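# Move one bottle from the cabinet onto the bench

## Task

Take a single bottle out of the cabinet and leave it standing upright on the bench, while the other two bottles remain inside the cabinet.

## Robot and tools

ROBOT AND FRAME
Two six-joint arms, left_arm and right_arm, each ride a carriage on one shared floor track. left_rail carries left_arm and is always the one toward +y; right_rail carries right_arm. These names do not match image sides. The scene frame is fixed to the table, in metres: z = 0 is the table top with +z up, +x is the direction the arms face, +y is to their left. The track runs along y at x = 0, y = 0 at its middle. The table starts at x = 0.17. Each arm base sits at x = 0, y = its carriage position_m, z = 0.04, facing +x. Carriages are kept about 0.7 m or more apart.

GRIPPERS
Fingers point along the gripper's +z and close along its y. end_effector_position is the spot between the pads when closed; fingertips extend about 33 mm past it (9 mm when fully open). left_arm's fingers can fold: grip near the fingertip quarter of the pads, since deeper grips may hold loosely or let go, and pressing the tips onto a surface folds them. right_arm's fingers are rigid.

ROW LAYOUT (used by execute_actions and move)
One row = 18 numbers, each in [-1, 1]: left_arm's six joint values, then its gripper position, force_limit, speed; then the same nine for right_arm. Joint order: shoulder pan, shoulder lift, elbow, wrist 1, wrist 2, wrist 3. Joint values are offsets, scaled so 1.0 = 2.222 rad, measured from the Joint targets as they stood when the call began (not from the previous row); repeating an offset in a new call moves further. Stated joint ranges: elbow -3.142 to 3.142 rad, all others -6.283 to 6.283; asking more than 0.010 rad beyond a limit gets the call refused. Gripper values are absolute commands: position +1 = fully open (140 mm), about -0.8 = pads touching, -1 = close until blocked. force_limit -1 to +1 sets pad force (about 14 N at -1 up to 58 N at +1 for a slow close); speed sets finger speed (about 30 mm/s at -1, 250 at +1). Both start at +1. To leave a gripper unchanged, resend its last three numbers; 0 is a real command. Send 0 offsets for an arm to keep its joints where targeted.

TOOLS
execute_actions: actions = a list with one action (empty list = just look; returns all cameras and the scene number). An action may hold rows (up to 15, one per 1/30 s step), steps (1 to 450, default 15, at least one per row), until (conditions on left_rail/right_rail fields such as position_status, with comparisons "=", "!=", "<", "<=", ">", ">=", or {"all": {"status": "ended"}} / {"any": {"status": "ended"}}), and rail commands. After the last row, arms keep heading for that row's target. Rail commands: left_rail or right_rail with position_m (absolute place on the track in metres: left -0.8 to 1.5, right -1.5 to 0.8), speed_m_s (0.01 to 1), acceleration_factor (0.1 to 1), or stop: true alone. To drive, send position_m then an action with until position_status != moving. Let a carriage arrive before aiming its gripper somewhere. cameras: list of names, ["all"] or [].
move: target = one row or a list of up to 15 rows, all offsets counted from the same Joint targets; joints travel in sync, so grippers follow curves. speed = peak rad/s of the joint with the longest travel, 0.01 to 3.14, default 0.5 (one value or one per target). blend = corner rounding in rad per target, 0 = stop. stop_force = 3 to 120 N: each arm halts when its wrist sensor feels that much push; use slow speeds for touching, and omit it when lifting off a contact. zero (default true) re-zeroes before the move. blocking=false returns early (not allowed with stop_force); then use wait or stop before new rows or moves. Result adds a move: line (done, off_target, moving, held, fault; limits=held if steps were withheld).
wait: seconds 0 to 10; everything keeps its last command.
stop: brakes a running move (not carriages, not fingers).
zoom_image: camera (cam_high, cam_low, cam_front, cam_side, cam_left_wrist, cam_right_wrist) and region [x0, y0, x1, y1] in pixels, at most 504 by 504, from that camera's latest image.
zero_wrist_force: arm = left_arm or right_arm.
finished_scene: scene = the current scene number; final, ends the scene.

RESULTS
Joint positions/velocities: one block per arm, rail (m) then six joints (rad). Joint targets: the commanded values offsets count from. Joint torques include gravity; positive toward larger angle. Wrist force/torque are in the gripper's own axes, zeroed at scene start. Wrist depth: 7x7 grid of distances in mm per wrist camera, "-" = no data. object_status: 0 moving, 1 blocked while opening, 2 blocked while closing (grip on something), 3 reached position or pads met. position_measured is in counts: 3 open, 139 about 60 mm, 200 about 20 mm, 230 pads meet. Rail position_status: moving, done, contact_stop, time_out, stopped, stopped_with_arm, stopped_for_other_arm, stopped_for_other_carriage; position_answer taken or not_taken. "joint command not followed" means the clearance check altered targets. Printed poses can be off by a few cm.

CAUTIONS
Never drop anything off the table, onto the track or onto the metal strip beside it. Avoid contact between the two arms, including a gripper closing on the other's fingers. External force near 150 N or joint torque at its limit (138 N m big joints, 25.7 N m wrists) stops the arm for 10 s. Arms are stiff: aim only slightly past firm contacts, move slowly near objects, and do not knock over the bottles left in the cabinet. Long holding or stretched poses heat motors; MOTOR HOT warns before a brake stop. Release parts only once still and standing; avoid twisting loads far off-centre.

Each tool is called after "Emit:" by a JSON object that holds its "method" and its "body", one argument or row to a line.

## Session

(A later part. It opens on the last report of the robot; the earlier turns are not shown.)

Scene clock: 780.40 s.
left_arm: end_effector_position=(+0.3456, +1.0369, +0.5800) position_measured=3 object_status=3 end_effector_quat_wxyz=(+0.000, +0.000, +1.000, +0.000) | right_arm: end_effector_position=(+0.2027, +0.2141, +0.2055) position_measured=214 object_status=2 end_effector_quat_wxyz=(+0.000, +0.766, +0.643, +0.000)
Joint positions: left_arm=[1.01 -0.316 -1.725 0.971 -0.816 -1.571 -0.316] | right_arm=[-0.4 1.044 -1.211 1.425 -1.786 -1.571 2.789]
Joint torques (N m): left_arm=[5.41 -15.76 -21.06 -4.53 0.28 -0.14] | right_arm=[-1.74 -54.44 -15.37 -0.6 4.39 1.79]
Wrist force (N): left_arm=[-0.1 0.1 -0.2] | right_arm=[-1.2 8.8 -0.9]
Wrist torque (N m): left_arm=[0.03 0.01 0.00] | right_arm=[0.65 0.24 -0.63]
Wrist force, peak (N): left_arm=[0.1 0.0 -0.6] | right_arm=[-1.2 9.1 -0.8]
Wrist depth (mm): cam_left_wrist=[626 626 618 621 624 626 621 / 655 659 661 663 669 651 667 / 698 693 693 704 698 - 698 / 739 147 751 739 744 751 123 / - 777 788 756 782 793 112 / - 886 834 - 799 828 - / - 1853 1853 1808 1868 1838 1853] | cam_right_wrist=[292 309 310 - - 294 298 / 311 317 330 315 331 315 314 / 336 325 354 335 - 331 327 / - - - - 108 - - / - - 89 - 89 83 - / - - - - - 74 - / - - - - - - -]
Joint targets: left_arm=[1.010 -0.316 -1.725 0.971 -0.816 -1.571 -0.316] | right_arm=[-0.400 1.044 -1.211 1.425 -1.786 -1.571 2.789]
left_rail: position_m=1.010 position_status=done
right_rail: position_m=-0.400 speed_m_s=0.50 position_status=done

Emit:
{"method": "move", "body": {
  "target": [
    [0,0,0,0,0,0,1,1,1,-0.011490,-0.048699,0.065860,-0.016620,0,-0.089887,-1,0.0,-1],
    [0,0,0,0,0,0,1,1,1,-0.031143,-0.095513,0.123083,-0.027025,0,-0.188092,-1,0.0,-1],
    [0,0,0,0,0,0,1,1,1,-0.059703,-0.138713,0.171103,-0.031850,0,-0.295198,-1,0.0,-1],
    [0,0,0,0,0,0,1,1,1,-0.097304,-0.176008,0.208825,-0.032273,0,-0.411346,-1,0.0,-1],
    [0,0,0,0,0,0,1,1,1,-0.142399,-0.204248,0.235072,-0.030288,0,-0.534986,-1,0.0,-1],
    [0,0,0,0,0,0,1,1,1,-0.191490,-0.220099,0.248938,-0.028299,0,-0.662628,-1,0.0,-1],
    [0,0,0,0,0,0,1,1,1,-0.239451,-0.221220,0.249887,-0.028128,0,-0.789136,-1,0.0,-1]
  ],
  "speed": 0.45,
  "blend": [0.05,0.05,0.05,0.05,0.05,0.05,0],
  "stop_force": 40,
  "cameras": ["cam_side", "cam_right_wrist", "cam_front"]
}}

Scene clock: 803.10 s.
left_arm: end_effector_position=(+0.3456, +1.0369, +0.5800) position_measured=3 object_status=3 end_effector_quat_wxyz=(+0.000, +0.000, +1.000, +0.000) | right_arm: end_effector_position=(+0.3015, -0.0775, +0.2048) position_measured=214 object_status=2 end_effector_quat_wxyz=(+0.000, +0.259, +0.966, +0.000)
Joint positions: left_arm=[1.01 -0.316 -1.725 0.971 -0.816 -1.571 -0.316] | right_arm=[-0.4 0.512 -1.702 1.981 -1.848 -1.571 1.036]
Joint torques (N m): left_arm=[5.57 -15.91 -21.15 -4.48 0.25 -0.08] | right_arm=[-11.85 -27.41 -3.82 3.73 -4.16 -1.36]
Wrist force (N): left_arm=[0.1 0.1 -0.4] | right_arm=[1.0 17.3 -13.6]
Wrist torque (N m): left_arm=[0.02 -0.02 0.00] | right_arm=[0.60 0.44 -0.22]
Wrist force, peak (N): left_arm=[-0.2 0.1 -0.6] | right_arm=[1.0 18.8 -12.7]
Wrist depth (mm): cam_left_wrist=[624 628 626 630 624 624 624 / 659 650 663 655 655 663 651 / 693 698 700 685 698 698 695 / 727 147 756 748 771 729 123 / - 135 790 793 799 734 112 / - 950 788 859 834 802 866 / - 1823 1853 1884 1823 1823 1823] | cam_right_wrist=[310 308 302 300 299 - - / 326 320 322 - - 331 328 / - 340 - - 328 - 323 / - 357 - - 108 - - / - - 89 - 89 83 - / - - - - - 74 - / - - - - - - -]
Joint targets: left_arm=[1.010 -0.316 -1.725 0.971 -0.816 -1.571 -0.316] | right_arm=[-0.400 0.512 -1.702 1.981 -1.848 -1.571 1.036]
left_rail: position_m=1.010 position_status=done
right_rail: position_m=-0.400 speed_m_s=0.50 position_status=done
move: done
Images, in order (width x height): cam_front 672x504, cam_side 672x504, cam_right_wrist 672x504.

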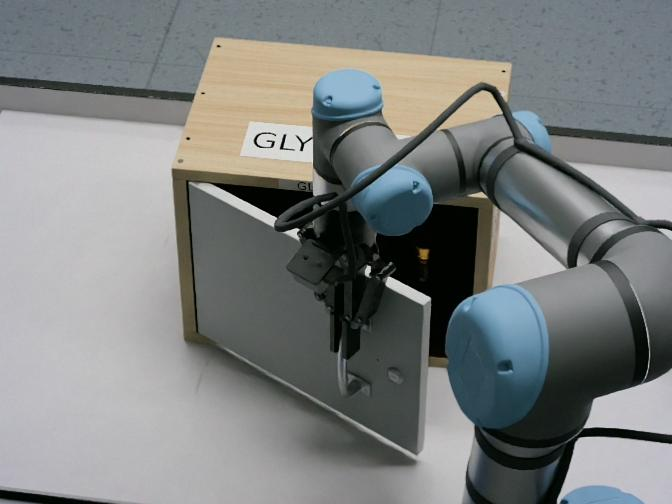

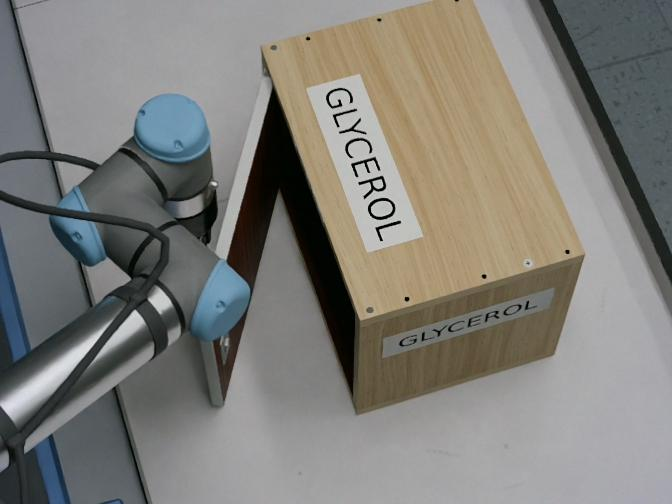

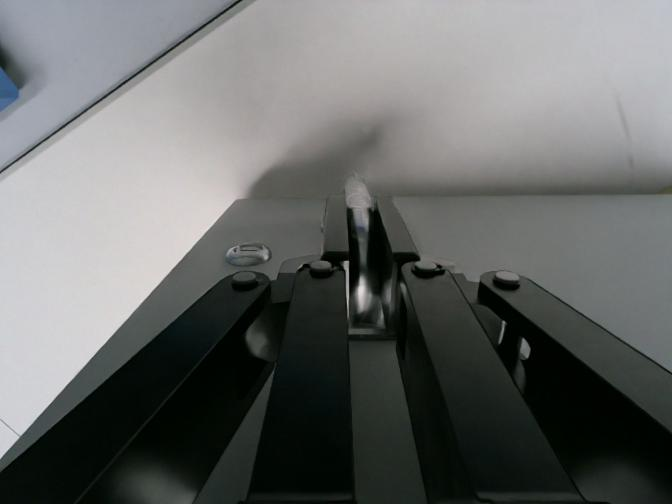

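Emit:
{"method": "move", "body": {
  "target": [
    [0,0,0,0,0,0,1,1,1,-0.041823,0.013546,-0.012318,-0.002039,0,-0.120549,-1,0.0,-1],
    [0,0,0,0,0,0,1,1,1,-0.074158,0.040167,-0.036800,-0.004172,0,-0.231436,-1,0.0,-1],
    [0,0,0,0,0,0,1,1,1,-0.083955,0.053590,-0.049848,-0.004550,0,-0.272650,-1,0.0,-1]
  ],
  "speed": [0.45,0.4,0.2],
  "blend": [0.05,0.03,0],
  "stop_force": 40,
  "cameras": ["cam_side", "cam_front"]
}}

Scene clock: 818.50 s.
left_arm: end_effector_position=(+0.3456, +1.0369, +0.5800) position_measured=3 object_status=3 end_effector_quat_wxyz=(+0.000, +0.000, +1.000, +0.000) | right_arm: end_effector_position=(+0.4035, -0.1230, +0.2055) position_measured=214 object_status=2 end_effector_quat_wxyz=(+0.000, +0.052, +0.999, +0.000)
Joint positions: left_arm=[1.01 -0.316 -1.725 0.971 -0.816 -1.571 -0.316] | right_arm=[-0.4 0.326 -1.583 1.87 -1.858 -1.571 0.43]
Joint torques (N m): left_arm=[5.9 -16.31 -21.08 -4.42 0.36 -0.18] | right_arm=[-16.49 -12.82 -29.92 -4.49 -1.99 -1.56]
Wrist force (N): left_arm=[0.1 0.1 -0.2] | right_arm=[0.9 15.9 5.1]
Wrist torque (N m): left_arm=[0.03 -0.01 0.00] | right_arm=[0.65 0.57 -0.17]
Wrist force, peak (N): left_arm=[0.0 -0.1 -0.6] | right_arm=[4.6 -28.4 -23.0]
Wrist depth (mm): cam_left_wrist=[618 - 611 623 624 623 628 / 700 681 669 671 659 675 665 / 698 695 - 744 711 700 700 / 741 136 - - 736 744 123 / - 135 825 819 788 796 112 / - 863 840 819 828 863 828 / - 1868 1916 1752 1780 1884 1838] | cam_right_wrist=[- 298 289 299 - 294 293 / 308 - - - 314 313 - / 342 - 325 - - - 327 / 362 361 - - 108 - - / - - 89 - 89 83 - / - - - - - 74 - / - - - - - - -]
Joint targets: left_arm=[1.010 -0.316 -1.725 0.971 -0.816 -1.571 -0.316] | right_arm=[-0.400 0.326 -1.583 1.870 -1.858 -1.571 0.430]
left_rail: position_m=1.010 position_status=done
right_rail: position_m=-0.400 speed_m_s=0.50 position_status=done
move: done
Images, in order (width x height): cam_front 672x504, cam_side 672x504.

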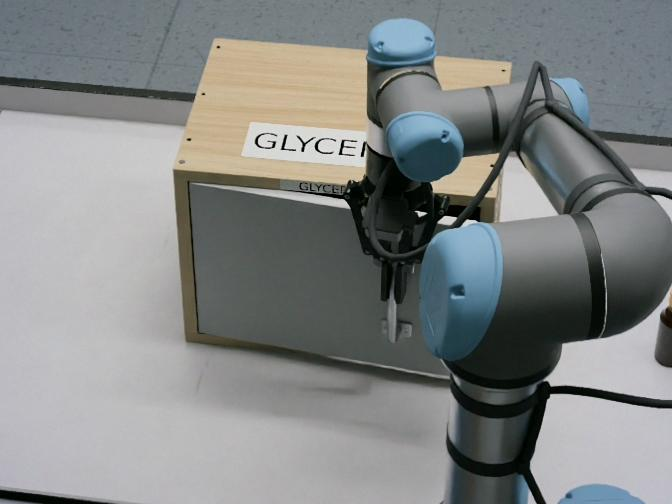

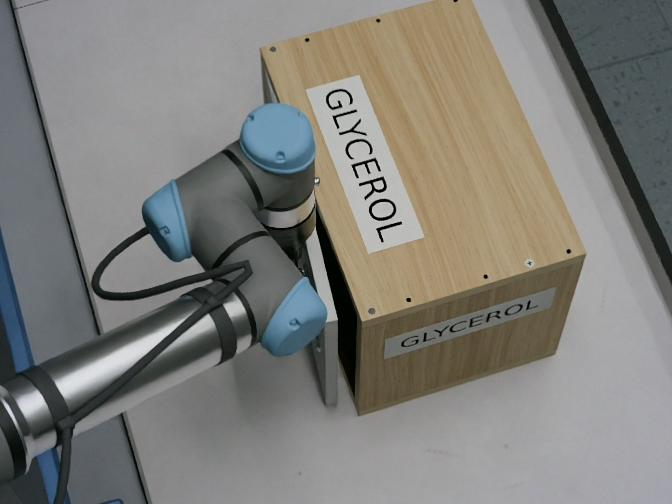

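Emit:
{"method": "move", "body": {
  "target": [0,0,0,0,0,0,1,1,1,-0.015509,0.036033,-0.036051,0.000110,0,-0.086192,-1,0.0,-1],
  "speed": 0.12,
  "stop_force": 15,
  "cameras": ["cam_side", "cam_front", "cam_right_wrist"]
}}

Scene clock: 828.27 s.
left_arm: end_effector_position=(+0.3456, +1.0369, +0.5800) position_measured=3 object_status=3 end_effector_quat_wxyz=(+0.000, +0.000, +1.000, +0.000) | right_arm: end_effector_position=(+0.4321, -0.1256, +0.2052) position_measured=214 object_status=2 end_effector_quat_wxyz=(+0.000, -0.002, +1.000, +0.000)
Joint positions: left_arm=[1.01 -0.316 -1.725 0.971 -0.816 -1.571 -0.316] | right_arm=[-0.4 0.302 -1.528 1.815 -1.858 -1.571 0.299]
Joint torques (N m): left_arm=[5.87 -16.21 -21.17 -4.46 0.3 -0.16] | right_arm=[13.89 -37.31 -16.18 -4.1 4.3 2.01]
Wrist force (N): left_arm=[0.0 -0.1 -0.2] | right_arm=[4.7 -18.0 -7.2]
Wrist torque (N m): left_arm=[-0.02 -0.01 0.00] | right_arm=[0.60 0.23 -0.28]
Wrist force, peak (N): left_arm=[-0.1 -0.1 -0.5] | right_arm=[29.6 -20.6 -21.9]
Wrist depth (mm): cam_left_wrist=[630 623 628 630 626 621 631 / 665 667 657 661 661 653 663 / 698 713 713 702 729 698 700 / 736 146 756 753 746 748 123 / - 785 796 785 799 810 112 / - 828 816 828 847 837 843 / - 1808 1899 1823 1794 1853 1853] | cam_right_wrist=[- 294 295 297 296 - - / 319 308 321 308 313 316 - / 337 - 328 333 331 332 - / - 261 - - 108 - - / 151 161 89 - 89 83 - / - - - - - 74 - / - - - - - - -]
Joint targets: left_arm=[1.010 -0.316 -1.725 0.971 -0.816 -1.571 -0.316] | right_arm=[-0.400 0.302 -1.528 1.815 -1.858 -1.571 0.299]
left_rail: position_m=1.010 position_status=done
right_rail: position_m=-0.400 speed_m_s=0.50 position_status=done
move: contact (right_arm); right_arm: the wrist 3 is farthest, 0.060 rad from its target
Images, in order (width x height): cam_front 672x504, cam_side 672x504, cam_right_wrist 672x504.

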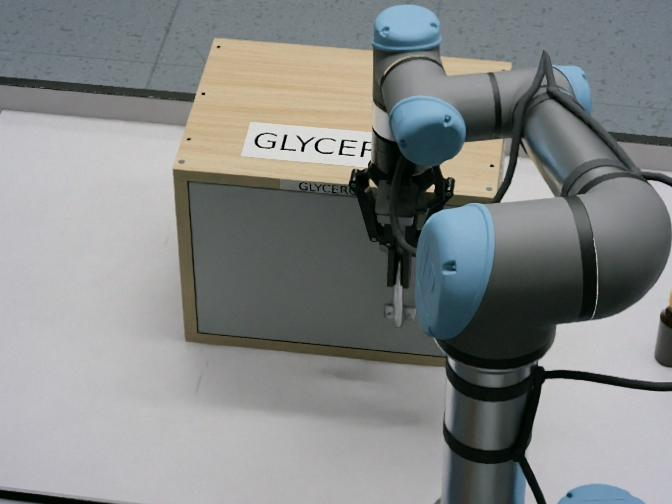

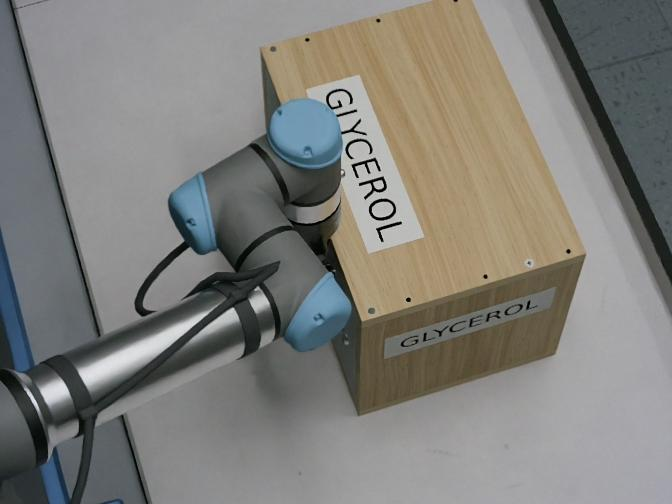

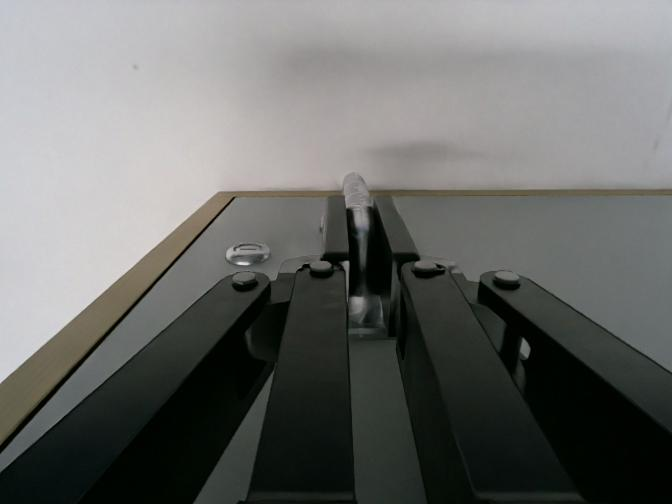

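Emit:
{"method": "execute_actions", "body": {
  "actions": [
    {"rows": [[0,0,0,0,0,0,1,1,1,0,0,0,0,0,0,-0.2,0.0,-1]], "steps": 55}
  ],
  "cameras": ["cam_right_wrist"]
}}

Scene clock: 850.00 s.
left_arm: end_effector_position=(+0.3456, +1.0369, +0.5800) position_measured=3 object_status=3 end_effector_quat_wxyz=(+0.000, +0.000, +1.000, +0.000) | right_arm: end_effector_position=(+0.4321, -0.1256, +0.2052) position_measured=154 object_status=3 end_effector_quat_wxyz=(+0.000, -0.002, +1.000, +0.000)
Joint positions: left_arm=[1.01 -0.316 -1.725 0.971 -0.816 -1.571 -0.316] | right_arm=[-0.4 0.302 -1.528 1.815 -1.858 -1.571 0.299]
Joint torques (N m): left_arm=[5.66 -16.36 -21.26 -4.44 0.29 -0.07] | right_arm=[-5.43 -37.18 -16.95 -4.05 -1.98 0.47]
Wrist force (N): left_arm=[-0.2 -0.1 -0.3] | right_arm=[-0.4 1.8 1.7]
Wrist torque (N m): left_arm=[-0.02 0.04 0.00] | right_arm=[0.39 0.06 -0.10]
Wrist force, peak (N): left_arm=[-0.2 0.1 -0.4] | right_arm=[4.6 -18.2 -7.4]
Wrist depth (mm): cam_left_wrist=[619 628 626 626 630 616 624 / 651 653 655 675 659 653 685 / 732 715 695 698 734 711 675 / 722 146 734 753 753 - 122 / - 146 804 790 802 816 112 / - 822 840 816 819 880 - / - 1853 1823 1932 1916 1853 1766] | cam_right_wrist=[- - - - - - - / 323 314 316 315 317 - - / 339 - 332 330 332 327 327 / - 200 119 - 126 - - / - 84 83 - - - 83 / - - - - - - - / - - - - - - -]
Joint targets: left_arm=[1.010 -0.316 -1.725 0.971 -0.816 -1.571 -0.316] | right_arm=[-0.400 0.302 -1.528 1.815 -1.858 -1.571 0.299]
left_rail: position_m=1.010 position_status=done
right_rail: position_m=-0.400 speed_m_s=0.50 position_status=done
Images, in order (width x height): cam_right_wrist 672x504.

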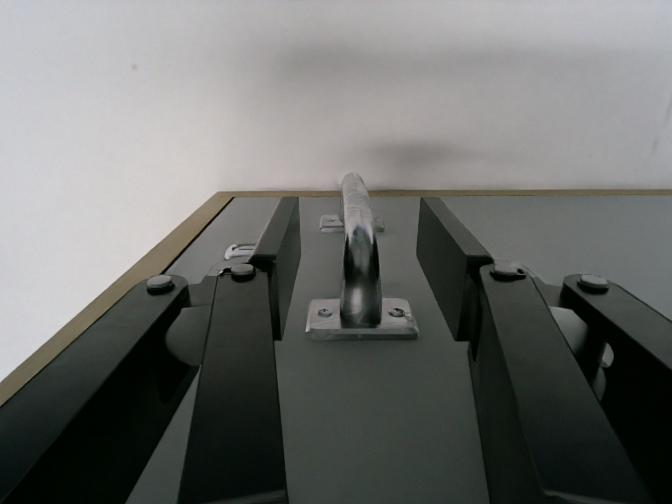

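Emit:
{"method": "move", "body": {
  "target": [0,0,0,0,0,0,1,1,1,0,-0.097565,0.090238,0.007419,0,0,-0.2,0.0,-1],
  "speed": 0.25,
  "stop_force": 20,
  "cameras": ["all"]
}}

Scene clock: 856.00 s.
left_arm: end_effector_position=(+0.3456, +1.0369, +0.5800) position_measured=3 object_status=3 end_effector_quat_wxyz=(+0.000, +0.000, +1.000, +0.000) | right_arm: end_effector_position=(+0.3462, -0.1524, +0.2052) position_measured=154 object_status=3 end_effector_quat_wxyz=(+0.000, -0.002, +1.000, +0.000)
Joint positions: left_arm=[1.01 -0.316 -1.725 0.971 -0.816 -1.571 -0.316] | right_arm=[-0.4 0.302 -1.745 2.015 -1.842 -1.571 0.299]
Joint torques (N m): left_arm=[6.14 -16.4 -21.2 -4.45 0.32 -0.2] | right_arm=[-5.81 -30.6 -14.1 -1.05 -1.56 -1.17]
Wrist force (N): left_arm=[0.0 0.1 -0.1] | right_arm=[-0.7 1.5 1.7]
Wrist torque (N m): left_arm=[0.03 0.00 0.00] | right_arm=[0.33 0.14 -0.10]
Wrist force, peak (N): left_arm=[0.1 0.0 -0.5] | right_arm=[-1.3 2.0 1.8]
Wrist depth (mm): cam_left_wrist=[624 626 624 623 608 621 614 / 669 659 659 651 663 663 663 / 698 698 693 711 704 702 700 / - 136 746 736 741 729 123 / - 117 - 788 796 802 112 / - - 880 856 850 859 - / - 1823 1868 1899 1899 1823 1868] | cam_right_wrist=[- - 295 300 291 - 294 / - 319 - 311 - 317 - / - 335 - 342 - 336 - / - - 115 361 126 354 367 / - 84 83 - - - 83 / - - - - - - - / - - - - - - -]
Joint targets: left_arm=[1.010 -0.316 -1.725 0.971 -0.816 -1.571 -0.316] | right_arm=[-0.400 0.302 -1.745 2.015 -1.842 -1.571 0.299]
left_rail: position_m=1.010 position_status=done
right_rail: position_m=-0.400 speed_m_s=0.50 position_status=done
move: done

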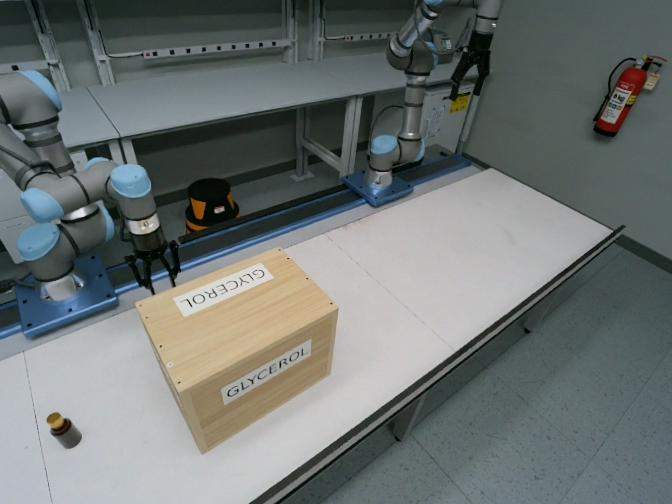

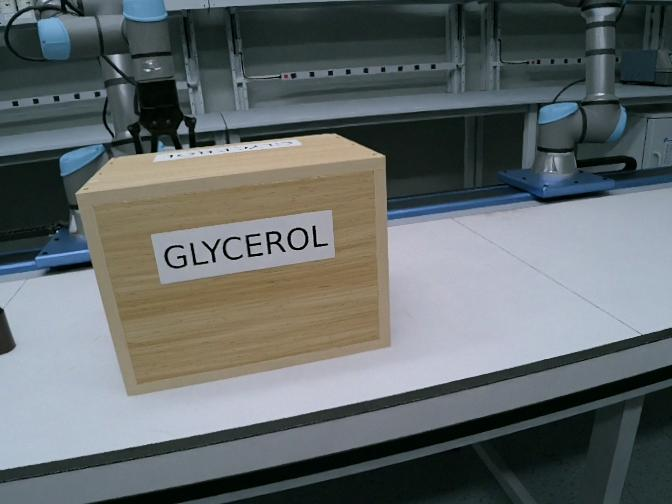

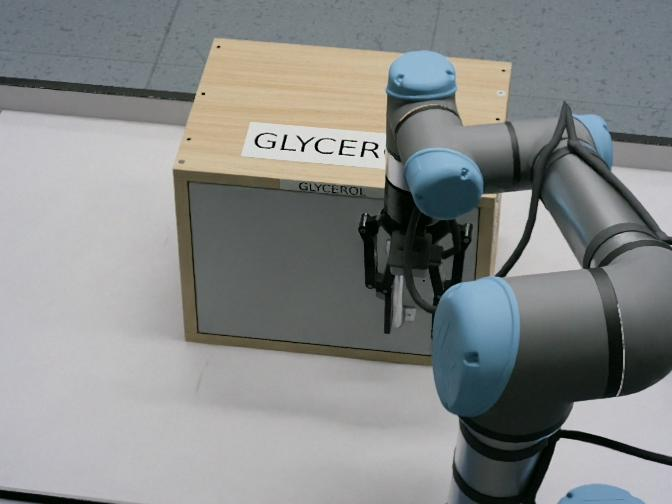

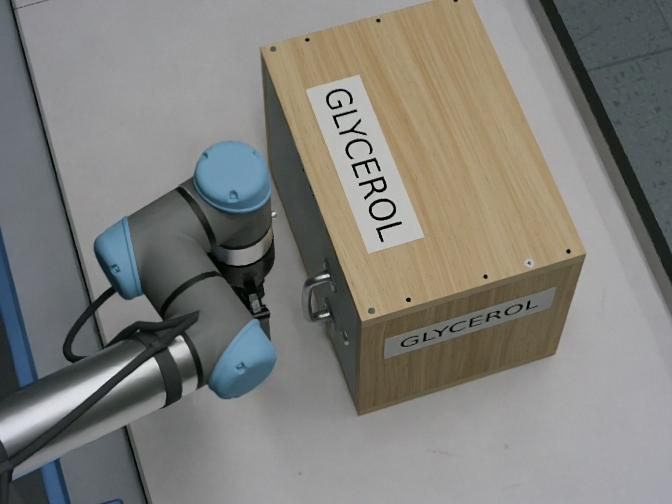

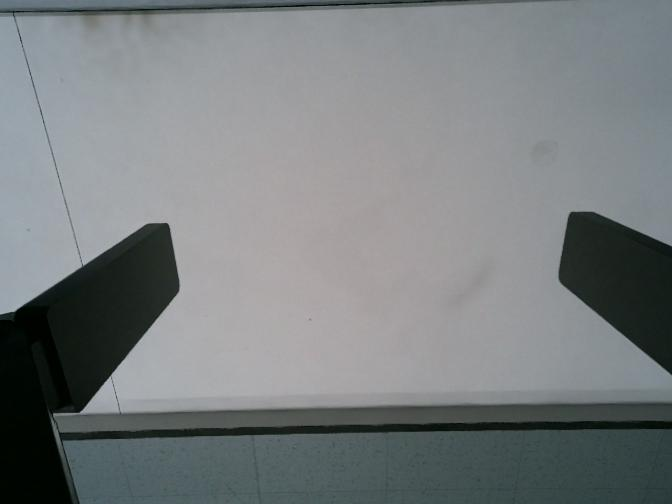

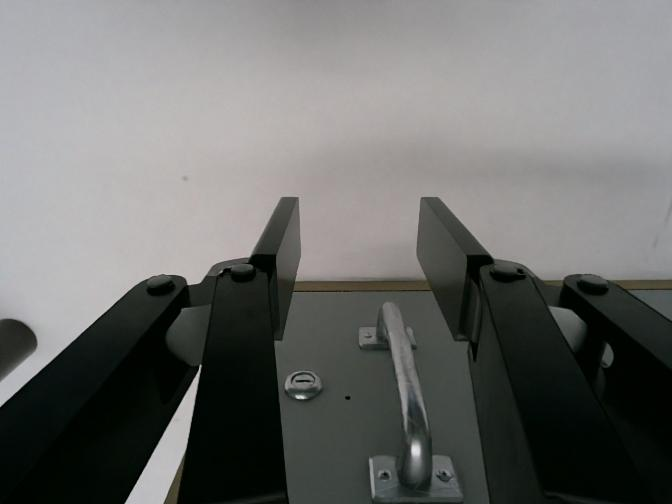

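Emit:
{"method": "zoom_image", "body": {
  "camera": "cam_side",
  "region": [240, 140, 420, 430]
}}

Emit:
{"method": "zoom_image", "body": {
  "camera": "cam_front",
  "region": [160, 150, 520, 380]
}}

Scaled by 1.738 from the camera's 672x504 image, which has a finer 960x720 frame.

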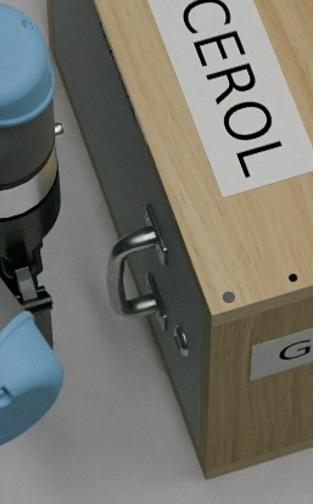

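Scaled by 1.400 from the camera's 672x504 image, which has a finer 960x720 frame.

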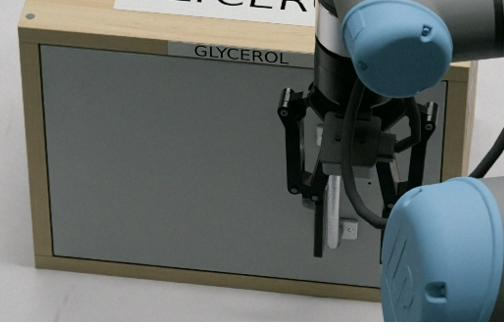

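Emit:
{"method": "finished_scene", "body": {
  "scene": 1
}}

The scene is finished: the task was done.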